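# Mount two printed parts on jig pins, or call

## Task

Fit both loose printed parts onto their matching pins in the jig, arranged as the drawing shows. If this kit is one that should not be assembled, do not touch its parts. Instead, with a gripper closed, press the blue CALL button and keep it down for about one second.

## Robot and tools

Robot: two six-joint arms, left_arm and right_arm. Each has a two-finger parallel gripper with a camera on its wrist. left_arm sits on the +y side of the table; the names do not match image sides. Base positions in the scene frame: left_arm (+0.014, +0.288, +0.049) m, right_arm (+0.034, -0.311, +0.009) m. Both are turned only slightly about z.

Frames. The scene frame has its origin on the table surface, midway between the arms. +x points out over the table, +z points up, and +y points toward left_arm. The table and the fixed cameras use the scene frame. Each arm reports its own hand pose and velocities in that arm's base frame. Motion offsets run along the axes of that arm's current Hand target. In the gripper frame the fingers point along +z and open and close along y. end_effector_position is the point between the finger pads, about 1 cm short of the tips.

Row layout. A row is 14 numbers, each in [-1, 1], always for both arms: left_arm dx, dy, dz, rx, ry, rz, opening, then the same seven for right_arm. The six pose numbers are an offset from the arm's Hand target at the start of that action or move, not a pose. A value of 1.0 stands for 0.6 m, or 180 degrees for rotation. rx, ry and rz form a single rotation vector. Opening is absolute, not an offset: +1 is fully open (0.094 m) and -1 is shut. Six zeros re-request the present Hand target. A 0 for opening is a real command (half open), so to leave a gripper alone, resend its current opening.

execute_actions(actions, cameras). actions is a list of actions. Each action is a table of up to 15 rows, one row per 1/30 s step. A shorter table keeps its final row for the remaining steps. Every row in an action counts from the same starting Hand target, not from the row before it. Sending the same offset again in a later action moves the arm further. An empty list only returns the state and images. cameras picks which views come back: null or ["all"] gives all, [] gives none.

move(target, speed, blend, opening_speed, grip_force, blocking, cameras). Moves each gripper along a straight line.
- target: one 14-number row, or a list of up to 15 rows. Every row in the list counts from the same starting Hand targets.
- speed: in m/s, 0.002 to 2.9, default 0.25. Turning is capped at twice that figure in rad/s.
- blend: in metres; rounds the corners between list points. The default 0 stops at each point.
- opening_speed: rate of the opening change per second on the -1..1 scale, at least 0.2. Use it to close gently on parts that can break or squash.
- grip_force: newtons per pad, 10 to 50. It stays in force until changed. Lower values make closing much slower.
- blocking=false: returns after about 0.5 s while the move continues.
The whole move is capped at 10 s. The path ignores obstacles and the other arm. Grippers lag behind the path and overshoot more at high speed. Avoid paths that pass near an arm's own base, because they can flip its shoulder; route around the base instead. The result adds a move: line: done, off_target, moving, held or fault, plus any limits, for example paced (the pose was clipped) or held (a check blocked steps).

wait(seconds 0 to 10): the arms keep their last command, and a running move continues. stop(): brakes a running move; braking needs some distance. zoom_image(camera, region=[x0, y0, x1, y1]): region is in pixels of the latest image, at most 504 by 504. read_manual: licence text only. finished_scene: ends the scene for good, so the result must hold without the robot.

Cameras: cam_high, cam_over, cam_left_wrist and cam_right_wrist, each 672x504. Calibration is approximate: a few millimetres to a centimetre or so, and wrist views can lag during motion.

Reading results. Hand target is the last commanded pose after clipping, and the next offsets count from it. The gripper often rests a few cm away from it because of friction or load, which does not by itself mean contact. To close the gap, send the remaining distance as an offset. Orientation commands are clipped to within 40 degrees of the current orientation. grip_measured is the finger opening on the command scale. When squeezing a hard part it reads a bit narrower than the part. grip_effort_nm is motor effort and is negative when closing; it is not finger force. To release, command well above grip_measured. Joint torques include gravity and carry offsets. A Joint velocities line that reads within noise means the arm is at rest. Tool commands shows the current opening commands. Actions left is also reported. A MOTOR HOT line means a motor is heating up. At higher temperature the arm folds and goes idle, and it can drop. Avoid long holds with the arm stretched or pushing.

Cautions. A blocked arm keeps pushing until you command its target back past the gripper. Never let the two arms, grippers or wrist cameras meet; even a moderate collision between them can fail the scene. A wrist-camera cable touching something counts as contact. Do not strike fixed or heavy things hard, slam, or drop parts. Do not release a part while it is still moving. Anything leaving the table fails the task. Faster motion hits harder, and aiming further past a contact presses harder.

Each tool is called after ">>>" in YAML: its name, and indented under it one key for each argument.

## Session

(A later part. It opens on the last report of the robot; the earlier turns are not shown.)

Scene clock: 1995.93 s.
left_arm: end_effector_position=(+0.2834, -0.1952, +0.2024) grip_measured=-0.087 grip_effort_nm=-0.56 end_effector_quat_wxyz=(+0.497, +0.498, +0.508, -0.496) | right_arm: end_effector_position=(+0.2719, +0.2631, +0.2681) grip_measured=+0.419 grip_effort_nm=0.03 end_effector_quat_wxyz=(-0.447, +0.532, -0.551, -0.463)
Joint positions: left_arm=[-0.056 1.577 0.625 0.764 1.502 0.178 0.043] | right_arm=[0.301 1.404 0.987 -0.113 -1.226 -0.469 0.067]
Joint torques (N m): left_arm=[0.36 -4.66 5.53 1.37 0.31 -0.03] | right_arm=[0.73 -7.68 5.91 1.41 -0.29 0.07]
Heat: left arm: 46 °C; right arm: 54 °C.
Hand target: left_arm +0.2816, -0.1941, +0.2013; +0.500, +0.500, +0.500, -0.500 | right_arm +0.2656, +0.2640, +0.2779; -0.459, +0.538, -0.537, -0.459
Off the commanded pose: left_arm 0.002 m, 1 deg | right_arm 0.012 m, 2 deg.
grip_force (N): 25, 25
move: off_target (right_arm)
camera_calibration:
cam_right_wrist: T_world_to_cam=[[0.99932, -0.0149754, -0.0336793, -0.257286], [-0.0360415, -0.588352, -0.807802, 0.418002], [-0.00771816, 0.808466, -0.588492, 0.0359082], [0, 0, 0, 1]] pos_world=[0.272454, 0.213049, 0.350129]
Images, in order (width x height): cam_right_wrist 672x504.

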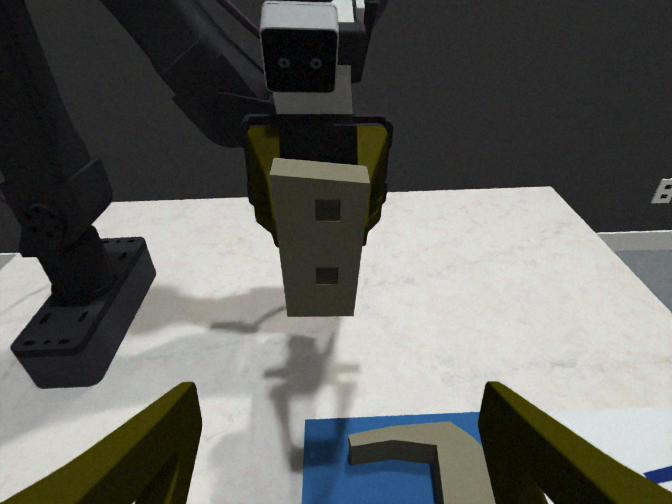

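>>> move:
  target:
    - [0,0,0,0,0,0,-0.3,0.2393,-0.064,-0.4117,-0.004,0.45,-0.0045,0.42]
    - [0.1188,0.0167,0.3545,-0.3849,0.3849,-0.3849,-0.3,0.2393,-0.064,-0.4117,-0.004,0.45,-0.0045,0.42]
    - [0.2105,0.0167,0.3545,-0.3849,0.3849,-0.3849,-0.3,0.2393,-0.064,-0.4117,-0.004,0.45,-0.0045,0.42]
    - [0.2105,0.0683,0.3123,-0.3849,0.3849,-0.3849,-0.3,0.2393,-0.064,-0.4117,-0.004,0.45,-0.0045,0.42]
    - [0.3197,0.0683,0.3123,-0.3849,0.3849,-0.3849,-0.3,0.2393,-0.064,-0.4117,-0.004,0.45,-0.0045,0.42]
  speed: [0.4,0.4,0.15,0.1,0.1]
  blend: [0.05,0.02,0,0,0]
  cameras: ["cam_left_wrist","cam_over"]

>>> zoom_image:
  camera: "cam_left_wrist"
  region: [100, 100, 600, 360]

Scene clock: 2133.87 s.
left_arm: end_effector_position=(+0.3228, -0.3766, +0.0173) grip_measured=-0.087 grip_effort_nm=-0.56 end_effector_quat_wxyz=(-0.002, -0.006, +1.000, +0.001) | right_arm: end_effector_position=(+0.3012, -0.0006, +0.1801) grip_measured=+0.419 grip_effort_nm=0.03 end_effector_quat_wxyz=(-0.002, +0.711, -0.703, +0.001)
Joint positions: left_arm=[-0.864 2.595 2.403 -1.384 0.001 -0.875 0.043] | right_arm=[-0.006 1.695 1.655 -1.525 -0.001 -1.588 0.067]
Joint torques (N m): left_arm=[-0.51 -12.21 6.02 0.34 -0.03 0.05] | right_arm=[-0.5 -5.61 5.03 0.44 0.04 -0.14]
Heat: left arm: 42 °C; right arm: 46 °C.
Hand target: left_arm +0.3230, -0.3815, +0.0097; +0.000, +0.000, +1.000, +0.000 | right_arm +0.3042, -0.0025, +0.1748; +0.000, +0.714, -0.701, +0.000
Off the commanded pose: left_arm 0.009 m, 1 deg | right_arm 0.006 m, 1 deg.
grip_force (N): 25, 25
move: done
camera_calibration:
cam_left_wrist: T_world_to_cam=[[0.0245316, -0.999601, 0.0140057, -0.388381], [-0.8961, -0.0157765, 0.443572, 0.313407], [-0.443174, -0.0234321, -0.896129, 0.239657], [0, 0, 0, 1]] pos_world=[0.396581, -0.377666, 0.0811842]
Images, in order (width x height): cam_over 672x504, cam_left_wrist 672x504.

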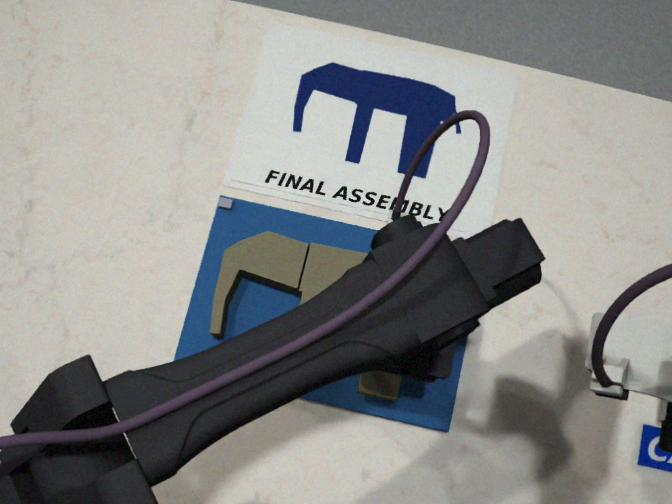

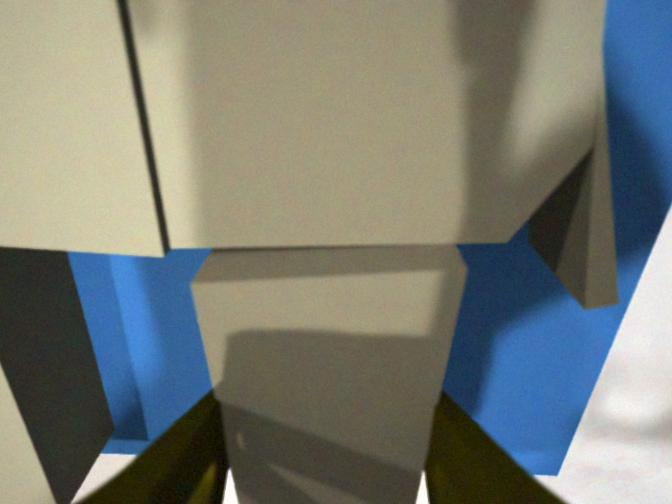

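Scaled by 1.008.

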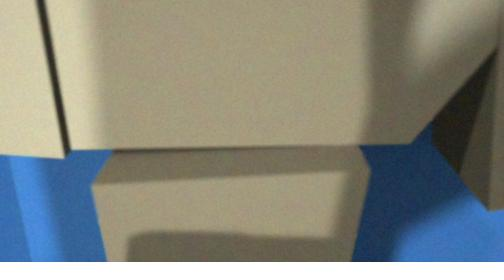

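>>> move:
  target:
    - [0.0047,-0.0005,0,0,0,0,-0.3,0,0,0,0,0,0,0.42]
    - [0.0047,-0.0005,0.0208,0,0,0,-0.3,0,0,0,0,0,0,0.42]
  speed: 0.06
  cameras: ["cam_left_wrist"]

>>> zoom_image:
  camera: "cam_left_wrist"
  region: [100, 100, 600, 360]

Scene clock: 2153.63 s.
left_arm: end_effector_position=(+0.3200, -0.3770, +0.0058) grip_measured=-0.087 grip_effort_nm=-0.56 end_effector_quat_wxyz=(-0.005, -0.003, +1.000, +0.004) | right_arm: end_effector_position=(+0.3012, -0.0006, +0.1801) grip_measured=+0.419 grip_effort_nm=0.03 end_effector_quat_wxyz=(-0.002, +0.711, -0.703, +0.001)
Joint positions: left_arm=[-0.868 2.595 2.358 -1.346 0.002 -0.875 0.043] | right_arm=[-0.006 1.695 1.655 -1.525 -0.001 -1.588 0.067]
Joint torques (N m): left_arm=[-0.49 -12.78 4.26 0.52 -0.02 -0.01] | right_arm=[-0.5 -5.57 4.94 0.41 0.03 -0.12]
Heat: left arm: 44 °C; right arm: 45 °C.
Hand target: left_arm +0.3202, -0.3818, -0.0028; +0.000, -0.001, +1.000, +0.000 | right_arm +0.3042, -0.0025, +0.1748; +0.000, +0.714, -0.701, +0.000
Off the commanded pose: left_arm 0.010 m, 1 deg | right_arm 0.006 m, 1 deg.
grip_force (N): 25, 25
move: done
camera_calibration:
cam_left_wrist: T_world_to_cam=[[0.0199865, -0.999764, 0.00856929, -0.38705], [-0.893701, -0.0140224, 0.448444, 0.315724], [-0.448218, -0.0166212, -0.89377, 0.232214], [0, 0, 0, 1]] pos_world=[0.393981, -0.378671, 0.0692781]
Images, in order (width x height): cam_left_wrist 672x504.

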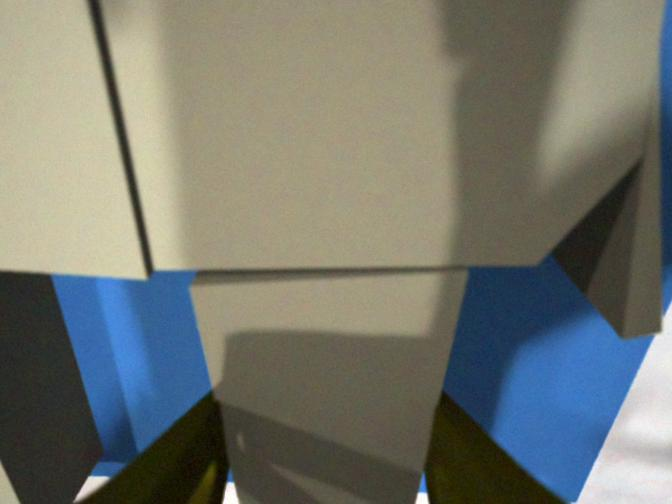

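Scaled by 1.008.

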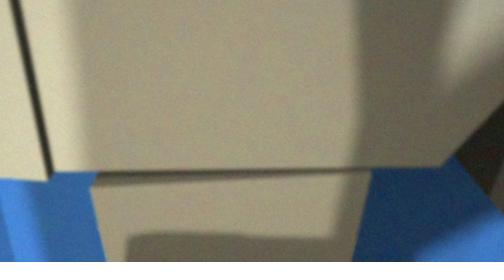

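>>> move:
  target:
    - [0.0039,-0.0032,0,0,0,0,-0.3,0,0,0,0,0,0,0.42]
    - [0.0039,-0.0032,0.012,0,0,0,-0.3,0,0,0,0,0,0,0.42]
  speed: 0.06
  cameras: ["cam_left_wrist"]

>>> zoom_image:
  camera: "cam_left_wrist"
  region: [100, 100, 600, 360]

Scene clock: 2183.03 s.
left_arm: end_effector_position=(+0.3190, -0.3777, +0.0054) grip_measured=-0.087 grip_effort_nm=-0.56 end_effector_quat_wxyz=(-0.003, -0.003, +1.000, +0.002) | right_arm: end_effector_position=(+0.3012, -0.0006, +0.1801) grip_measured=+0.419 grip_effort_nm=0.03 end_effector_quat_wxyz=(-0.002, +0.711, -0.703, +0.001)
Joint positions: left_arm=[-0.871 2.586 2.337 -1.33 0.001 -0.877 0.043] | right_arm=[-0.006 1.695 1.655 -1.525 -0.001 -1.588 0.067]
Joint torques (N m): left_arm=[-0.8 -12.15 3.69 0.69 0.01 -0.06] | right_arm=[-0.51 -5.55 4.97 0.43 0.04 -0.11]
Heat: left arm: 45 °C; right arm: 44 °C.
Hand target: left_arm +0.3178, -0.3838, -0.0100; +0.000, +0.000, +1.000, +0.000 | right_arm +0.3042, -0.0025, +0.1748; +0.000, +0.714, -0.701, +0.000
Off the commanded pose: left_arm 0.017 m, 1 deg | right_arm 0.006 m, 1 deg.
grip_force (N): 25, 25
move: off_target (left_arm)
camera_calibration:
cam_left_wrist: T_world_to_cam=[[0.0192464, -0.99974, 0.01222, -0.387475], [-0.895513, -0.0118021, 0.444879, 0.316485], [-0.444619, -0.0195055, -0.895507, 0.229194], [0, 0, 0, 1]] pos_world=[0.392777, -0.379169, 0.0691823]
Images, in order (width x height): cam_left_wrist 672x504.

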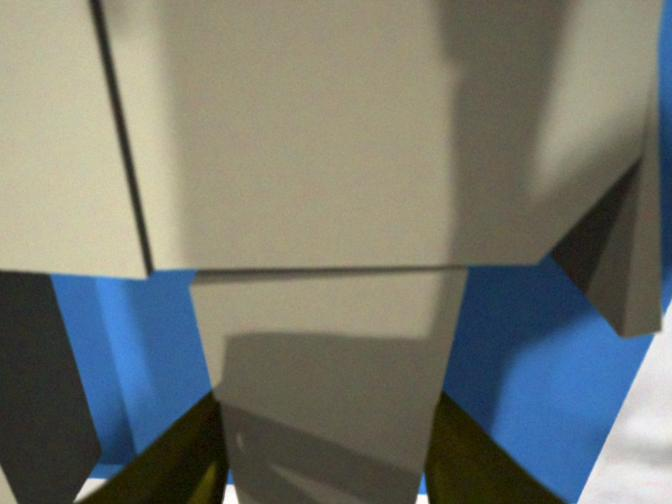

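Scaled by 1.008.

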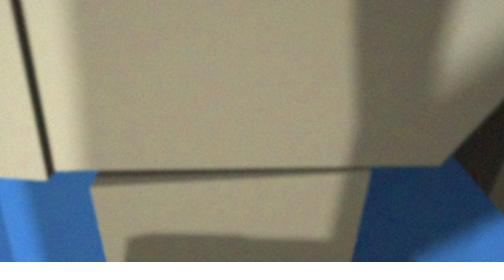

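>>> move:
  target:
    - [0,0,-0.1417,0,0,0,-0.3,0,0,0,0,0,0,0.42]
    - [0.0463,-0.0405,-0.1417,0,0,0,-0.3,0,0,0,0,0,0,0.42]
    - [-0.0053,0.0017,-0.1417,0,0,0,-0.3,0,0,0,0,0,0,0.42]
    - [-0.0053,0.0017,-0.0328,0,0,0,-0.3,0,0,0,0,0,0,0.42]
    - [-0.0007,0.0012,-0.0328,0,0,0,-0.3,0,0,0,0,0,0,0.42]
    - [-0.0007,0.0012,-0.012,0,0,0,-0.3,0,0,0,0,0,0,0.42]
  speed: [0.15,0.15,0.1,0.1,0.06,0.06]
  blend: [0.01,0,0,0,0,0]
  cameras: ["cam_left_wrist"]

>>> zoom_image:
  camera: "cam_left_wrist"
  region: [100, 100, 600, 360]

Scene clock: 2205.73 s.
left_arm: end_effector_position=(+0.3179, -0.3796, +0.0006) grip_measured=-0.087 grip_effort_nm=-0.56 end_effector_quat_wxyz=(-0.006, -0.003, +1.000, +0.000) | right_arm: end_effector_position=(+0.3012, -0.0006, +0.1801) grip_measured=+0.419 grip_effort_nm=0.03 end_effector_quat_wxyz=(-0.002, +0.711, -0.703, +0.001)
Joint positions: left_arm=[-0.873 2.592 2.33 -1.317 0.008 -0.879 0.043] | right_arm=[-0.006 1.695 1.655 -1.525 -0.001 -1.588 0.067]
Joint torques (N m): left_arm=[-0.53 -12.77 5.97 0.32 -0.06 0] | right_arm=[-0.47 -5.53 4.97 0.42 0.01 -0.13]
Heat: left arm: 48 °C; right arm: 44 °C.
Hand target: left_arm +0.3183, -0.3830, -0.0028; +0.000, +0.000, +1.000, +0.000 | right_arm +0.3042, -0.0025, +0.1748; +0.000, +0.714, -0.701, +0.000
Off the commanded pose: left_arm 0.005 m, 1 deg | right_arm 0.006 m, 1 deg.
grip_force (N): 25, 25
move: done
camera_calibration:
cam_left_wrist: T_world_to_cam=[[0.0200985, -0.99967, 0.0159674, -0.38954], [-0.893148, -0.010775, 0.449634, 0.317226], [-0.449313, -0.0232982, -0.89307, 0.224394], [0, 0, 0, 1]] pos_world=[0.391982, -0.380766, 0.0639842]
Images, in order (width x height): cam_left_wrist 672x504.

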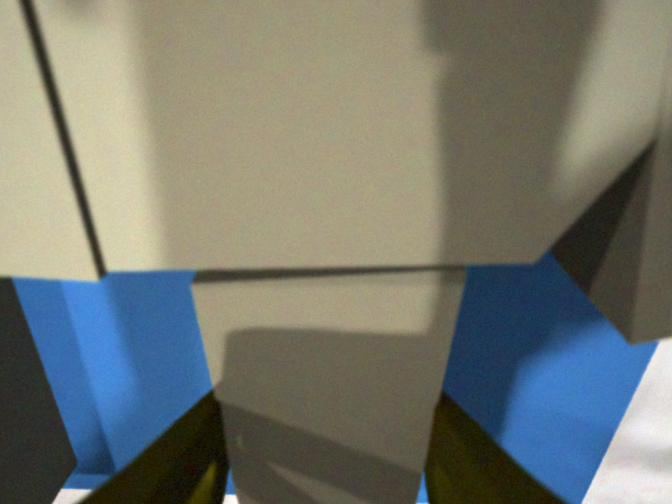

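Scaled by 1.008.

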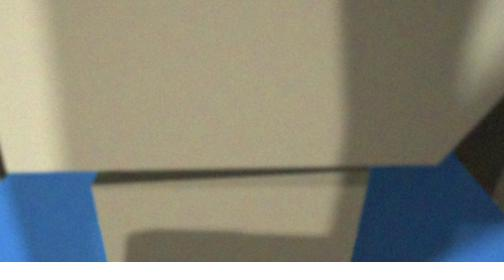

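>>> move:
  target: [0,0,0.0085,0,0,0,-0.3,0,0,0,0,0,0,0.42]
  speed: 0.04
  cameras: ["cam_left_wrist"]

>>> zoom_image:
  camera: "cam_left_wrist"
  region: [100, 100, 600, 360]

Scene clock: 2213.07 s.
left_arm: end_effector_position=(+0.3176, -0.3792, -0.0030) grip_measured=-0.087 grip_effort_nm=-0.56 end_effector_quat_wxyz=(-0.006, -0.003, +1.000, +0.001) | right_arm: end_effector_position=(+0.3012, -0.0006, +0.1801) grip_measured=+0.419 grip_effort_nm=0.04 end_effector_quat_wxyz=(-0.002, +0.711, -0.703, +0.001)
Joint positions: left_arm=[-0.873 2.592 2.315 -1.304 0.008 -0.879 0.043] | right_arm=[-0.006 1.695 1.655 -1.525 -0.001 -1.588 0.067]
Joint torques (N m): left_arm=[-0.5 -12.71 5.78 0.35 -0.07 -0.03] | right_arm=[-0.42 -5.61 5 0.43 0.02 -0.13]
Heat: left arm: 49 °C; right arm: 44 °C.
Hand target: left_arm +0.3183, -0.3830, -0.0079; +0.000, +0.000, +1.000, +0.000 | right_arm +0.3042, -0.0025, +0.1748; +0.000, +0.714, -0.701, +0.000
Off the commanded pose: left_arm 0.006 m, 1 deg | right_arm 0.006 m, 1 deg.
grip_force (N): 25, 25
move: done
camera_calibration:
cam_left_wrist: T_world_to_cam=[[0.020074, -0.99969, 0.0147413, -0.389102], [-0.892744, -0.0112846, 0.450424, 0.318315], [-0.450118, -0.022202, -0.892693, 0.221715], [0, 0, 0, 1]] pos_world=[0.391782, -0.380467, 0.0602829]
Images, in order (width x height): cam_left_wrist 672x504.

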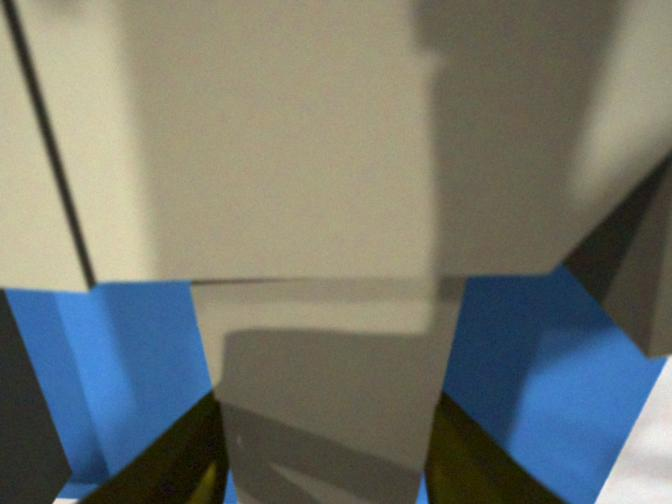

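Scaled by 1.008.

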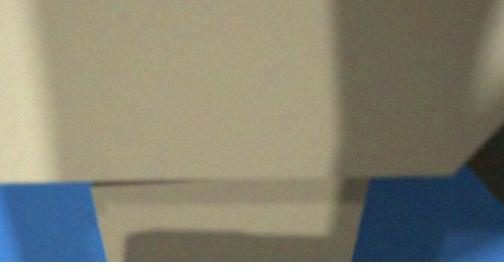

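>>> move:
  target: [0,0,0.0075,0,0,0,-0.3,0,0,0,0,0,0,0.42]
  speed: 0.04
  cameras: ["cam_left_wrist"]

>>> zoom_image:
  camera: "cam_left_wrist"
  region: [100, 100, 600, 360]

Scene clock: 2220.13 s.
left_arm: end_effector_position=(+0.3176, -0.3793, -0.0042) grip_measured=-0.087 grip_effort_nm=-0.56 end_effector_quat_wxyz=(-0.006, -0.003, +1.000, +0.001) | right_arm: end_effector_position=(+0.3012, -0.0006, +0.1801) grip_measured=+0.419 grip_effort_nm=0.03 end_effector_quat_wxyz=(-0.002, +0.711, -0.703, +0.001)
Joint positions: left_arm=[-0.873 2.592 2.311 -1.299 0.008 -0.879 0.043] | right_arm=[-0.006 1.695 1.655 -1.525 -0.001 -1.588 0.067]
Joint torques (N m): left_arm=[-0.49 -12.6 4.98 0.46 -0.06 0.01] | right_arm=[-0.5 -5.53 4.98 0.43 0.03 -0.12]
Heat: left arm: 50 °C; right arm: 43 °C.
Hand target: left_arm +0.3183, -0.3831, -0.0124; +0.000, +0.000, +1.000, +0.000 | right_arm +0.3042, -0.0025, +0.1748; +0.000, +0.714, -0.701, +0.000
Off the commanded pose: left_arm 0.009 m, 1 deg | right_arm 0.006 m, 1 deg.
grip_force (N): 25, 25
move: done
camera_calibration:
cam_left_wrist: T_world_to_cam=[[0.0201125, -0.999684, 0.0150598, -0.389118], [-0.892844, -0.0111806, 0.450227, 0.318901], [-0.449916, -0.0225012, -0.892787, 0.220546], [0, 0, 0, 1]] pos_world=[0.391782, -0.380467, 0.0591832]
Images, in order (width x height): cam_left_wrist 672x504.

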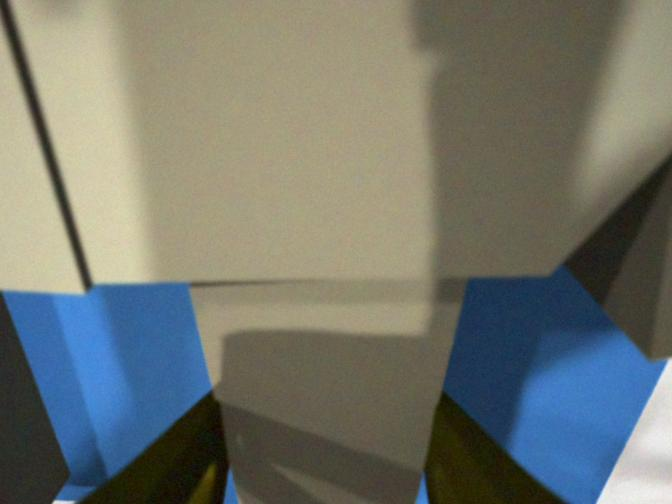

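Scaled by 1.008.

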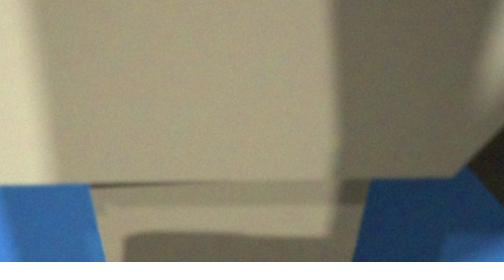

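>>> move:
  target:
    - [0,0,0.005,0,0,0,-0.3,0,0,0,0,0,0,0.42]
    - [0,0,-0.004,0,0,0,-0.3,0,0,0,0,0,0,0.42]
    - [0,0,-0.004,0,0,0,0.15,0,0,0,0,0,0,0.42]
  speed: 0.04
  opening_speed: 0.5
  cameras: ["cam_left_wrist"]

>>> zoom_image:
  camera: "cam_left_wrist"
  region: [100, 200, 600, 500]

Scene clock: 2230.37 s.
left_arm: end_effector_position=(+0.3180, -0.3798, -0.0053) grip_measured=+0.147 grip_effort_nm=0.17 end_effector_quat_wxyz=(-0.005, -0.003, +1.000, +0.000) | right_arm: end_effector_position=(+0.3012, -0.0006, +0.1801) grip_measured=+0.419 grip_effort_nm=0.03 end_effector_quat_wxyz=(-0.002, +0.711, -0.703, +0.001)
Joint positions: left_arm=[-0.873 2.592 2.306 -1.291 0.008 -0.879 0.054] | right_arm=[-0.006 1.695 1.655 -1.525 -0.001 -1.588 0.067]
Joint torques (N m): left_arm=[-0.39 -12.68 5.82 0.3 -0.08 0.02] | right_arm=[-0.49 -5.6 5.08 0.43 0.05 -0.11]
Heat: left arm: 51 °C; right arm: 43 °C.
Hand target: left_arm +0.3182, -0.3830, -0.0101; +0.000, +0.000, +1.000, +0.000 | right_arm +0.3042, -0.0025, +0.1748; +0.000, +0.714, -0.701, +0.000
Off the commanded pose: left_arm 0.006 m, 1 deg | right_arm 0.006 m, 1 deg.
grip_force (N): 25, 25
move: done
camera_calibration:
cam_left_wrist: T_world_to_cam=[[0.0200262, -0.999647, 0.0174666, -0.389599], [-0.893714, -0.0100671, 0.448523, 0.320476], [-0.448189, -0.0245923, -0.8936, 0.218355], [0, 0, 0, 1]] pos_world=[0.392081, -0.380865, 0.0581858]
Images, in order (width x height): cam_left_wrist 672x504.

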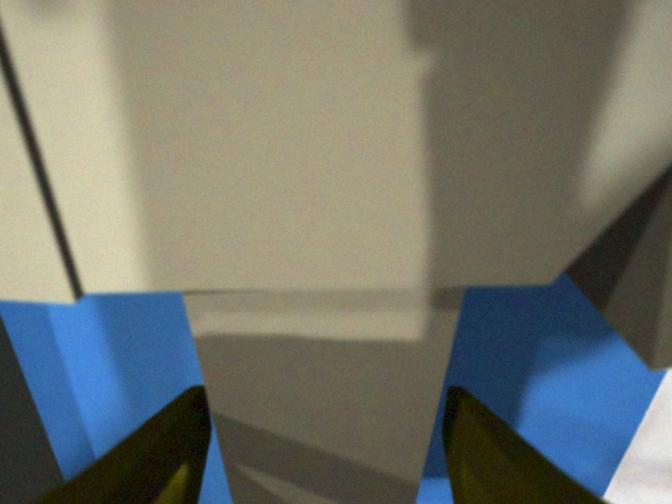

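Scaled by 1.008.

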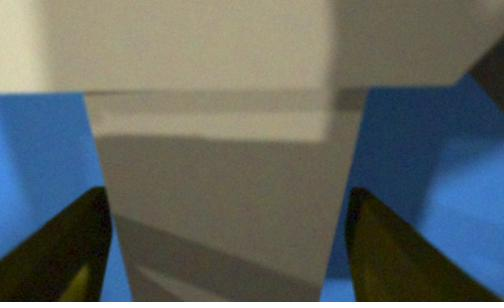

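Released. Now lift straight up and look.

>>> move:
  target:
    - [0,0,0,0,0,0,0.3,0,0,0,0,0,0,0.42]
    - [0,0,-0.2,0,0,0,0.3,0,0,0,0,0,0,0.42]
  speed: 0.12
  cameras: ["cam_left_wrist","cam_over"]

>>> zoom_image:
  camera: "cam_left_wrist"
  region: [130, 50, 530, 350]

Scene clock: 2237.57 s.
left_arm: end_effector_position=(+0.3210, -0.3833, +0.0809) grip_measured=+0.297 grip_effort_nm=0.17 end_effector_quat_wxyz=(+0.017, -0.003, +0.999, -0.027) | right_arm: end_effector_position=(+0.3012, -0.0006, +0.1801) grip_measured=+0.419 grip_effort_nm=0.03 end_effector_quat_wxyz=(-0.002, +0.711, -0.703, +0.001)
Joint positions: left_arm=[-0.873 2.57 2.608 -1.547 0.008 -0.879 0.061] | right_arm=[-0.006 1.695 1.655 -1.525 -0.001 -1.588 0.067]
Joint torques (N m): left_arm=[-0.47 -17.47 6.2 0.08 -0.07 0] | right_arm=[-0.49 -5.6 5 0.43 0.03 -0.14]
Heat: left arm: 51 °C; right arm: 43 °C.
Hand target: left_arm +0.3182, -0.3829, +0.1099; +0.000, +0.000, +1.000, +0.000 | right_arm +0.3042, -0.0025, +0.1748; +0.000, +0.714, -0.701, +0.000
Off the commanded pose: left_arm 0.029 m, 4 deg | right_arm 0.006 m, 1 deg.
joint sent to its limit (left arm) — joint 4 (wrist pitch), lower limit. The joint targets are off in orientation, not in position.
grip_force (N): 25, 25
move: off_target (left_arm)
camera_calibration:
cam_left_wrist: T_world_to_cam=[[0.0180861, -0.997326, 0.0708089, -0.397548], [-0.912638, 0.0124582, 0.408578, 0.302355], [-0.408368, -0.0720125, -0.909972, 0.266962], [0, 0, 0, 1]] pos_world=[0.392149, -0.381028, 0.147542]
Images, in order (width x height): cam_over 672x504, cam_left_wrist 672x504.

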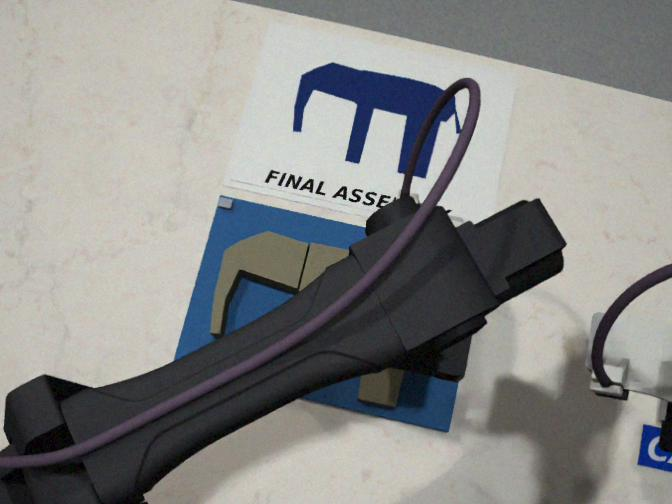

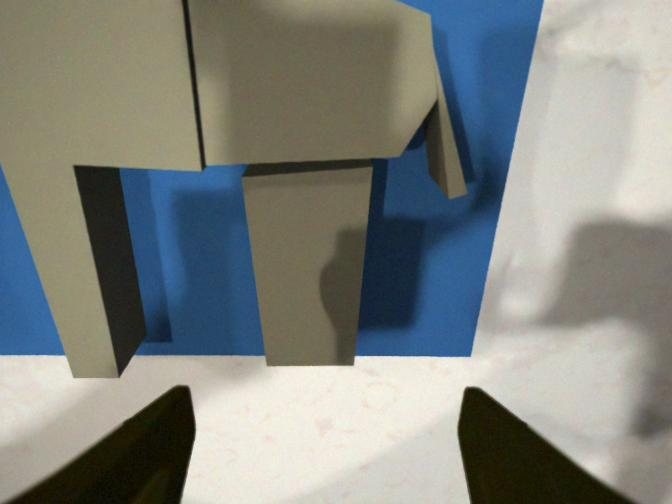

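Scaled by 1.260.

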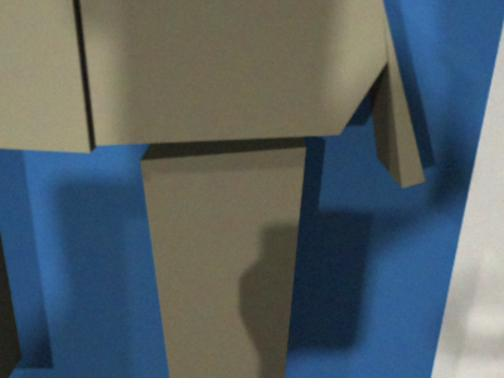

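>>> move:
  target: [0.1,0.35,-0.03,0,0,0,0.3,0,0,0,0,0,0,0.42]
  speed: 0.3
  cameras: ["cam_over","cam_high"]

>>> zoom_image:
  camera: "cam_over"
  region: [200, 210, 500, 430]

Scene clock: 2248.17 s.
left_arm: end_effector_position=(+0.2547, -0.1723, +0.1201) grip_measured=+0.297 grip_effort_nm=0.17 end_effector_quat_wxyz=(-0.020, -0.002, +1.000, +0.011) | right_arm: end_effector_position=(+0.3012, -0.0006, +0.1801) grip_measured=+0.419 grip_effort_nm=0.03 end_effector_quat_wxyz=(-0.002, +0.711, -0.703, +0.001)
Joint positions: left_arm=[-0.595 1.749 1.477 -1.344 0.005 -0.6 0.061] | right_arm=[-0.006 1.695 1.655 -1.525 -0.001 -1.588 0.067]
Joint torques (N m): left_arm=[0.05 -9.54 5.64 0.23 -0.05 0.05] | right_arm=[-0.5 -5.6 5.01 0.42 0.02 -0.13]
Heat: left arm: 55 °C; right arm: 43 °C.
Hand target: left_arm +0.2579, -0.1730, +0.1278; +0.000, +0.000, +1.000, +0.000 | right_arm +0.3042, -0.0025, +0.1748; +0.000, +0.714, -0.701, +0.000
Off the commanded pose: left_arm 0.008 m, 3 deg | right_arm 0.006 m, 1 deg.
grip_force (N): 25, 25
move: off_target (left_arm)
Images, in order (width x height): cam_high 672x504, cam_over 672x504.

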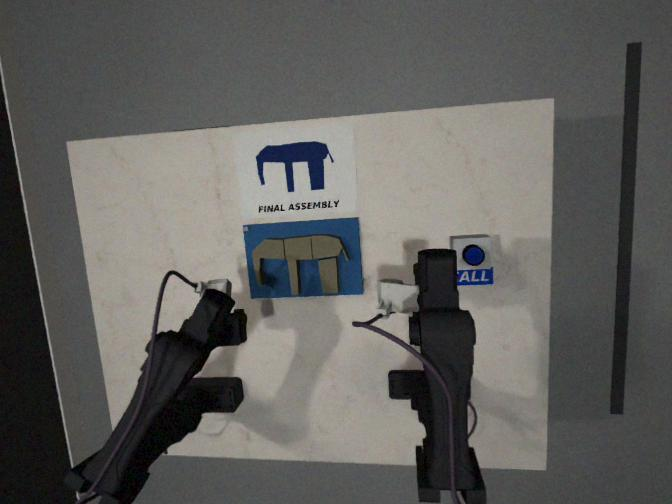

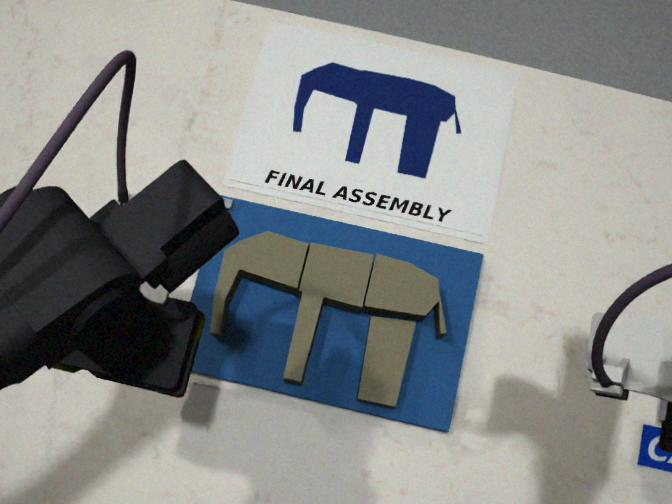

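Scaled by 1.680.

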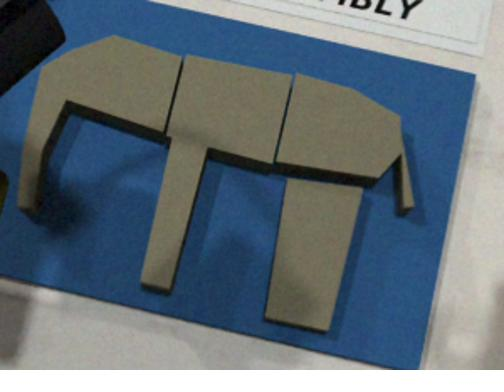

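>>> finished_scene:

The scene is finished: the task was done.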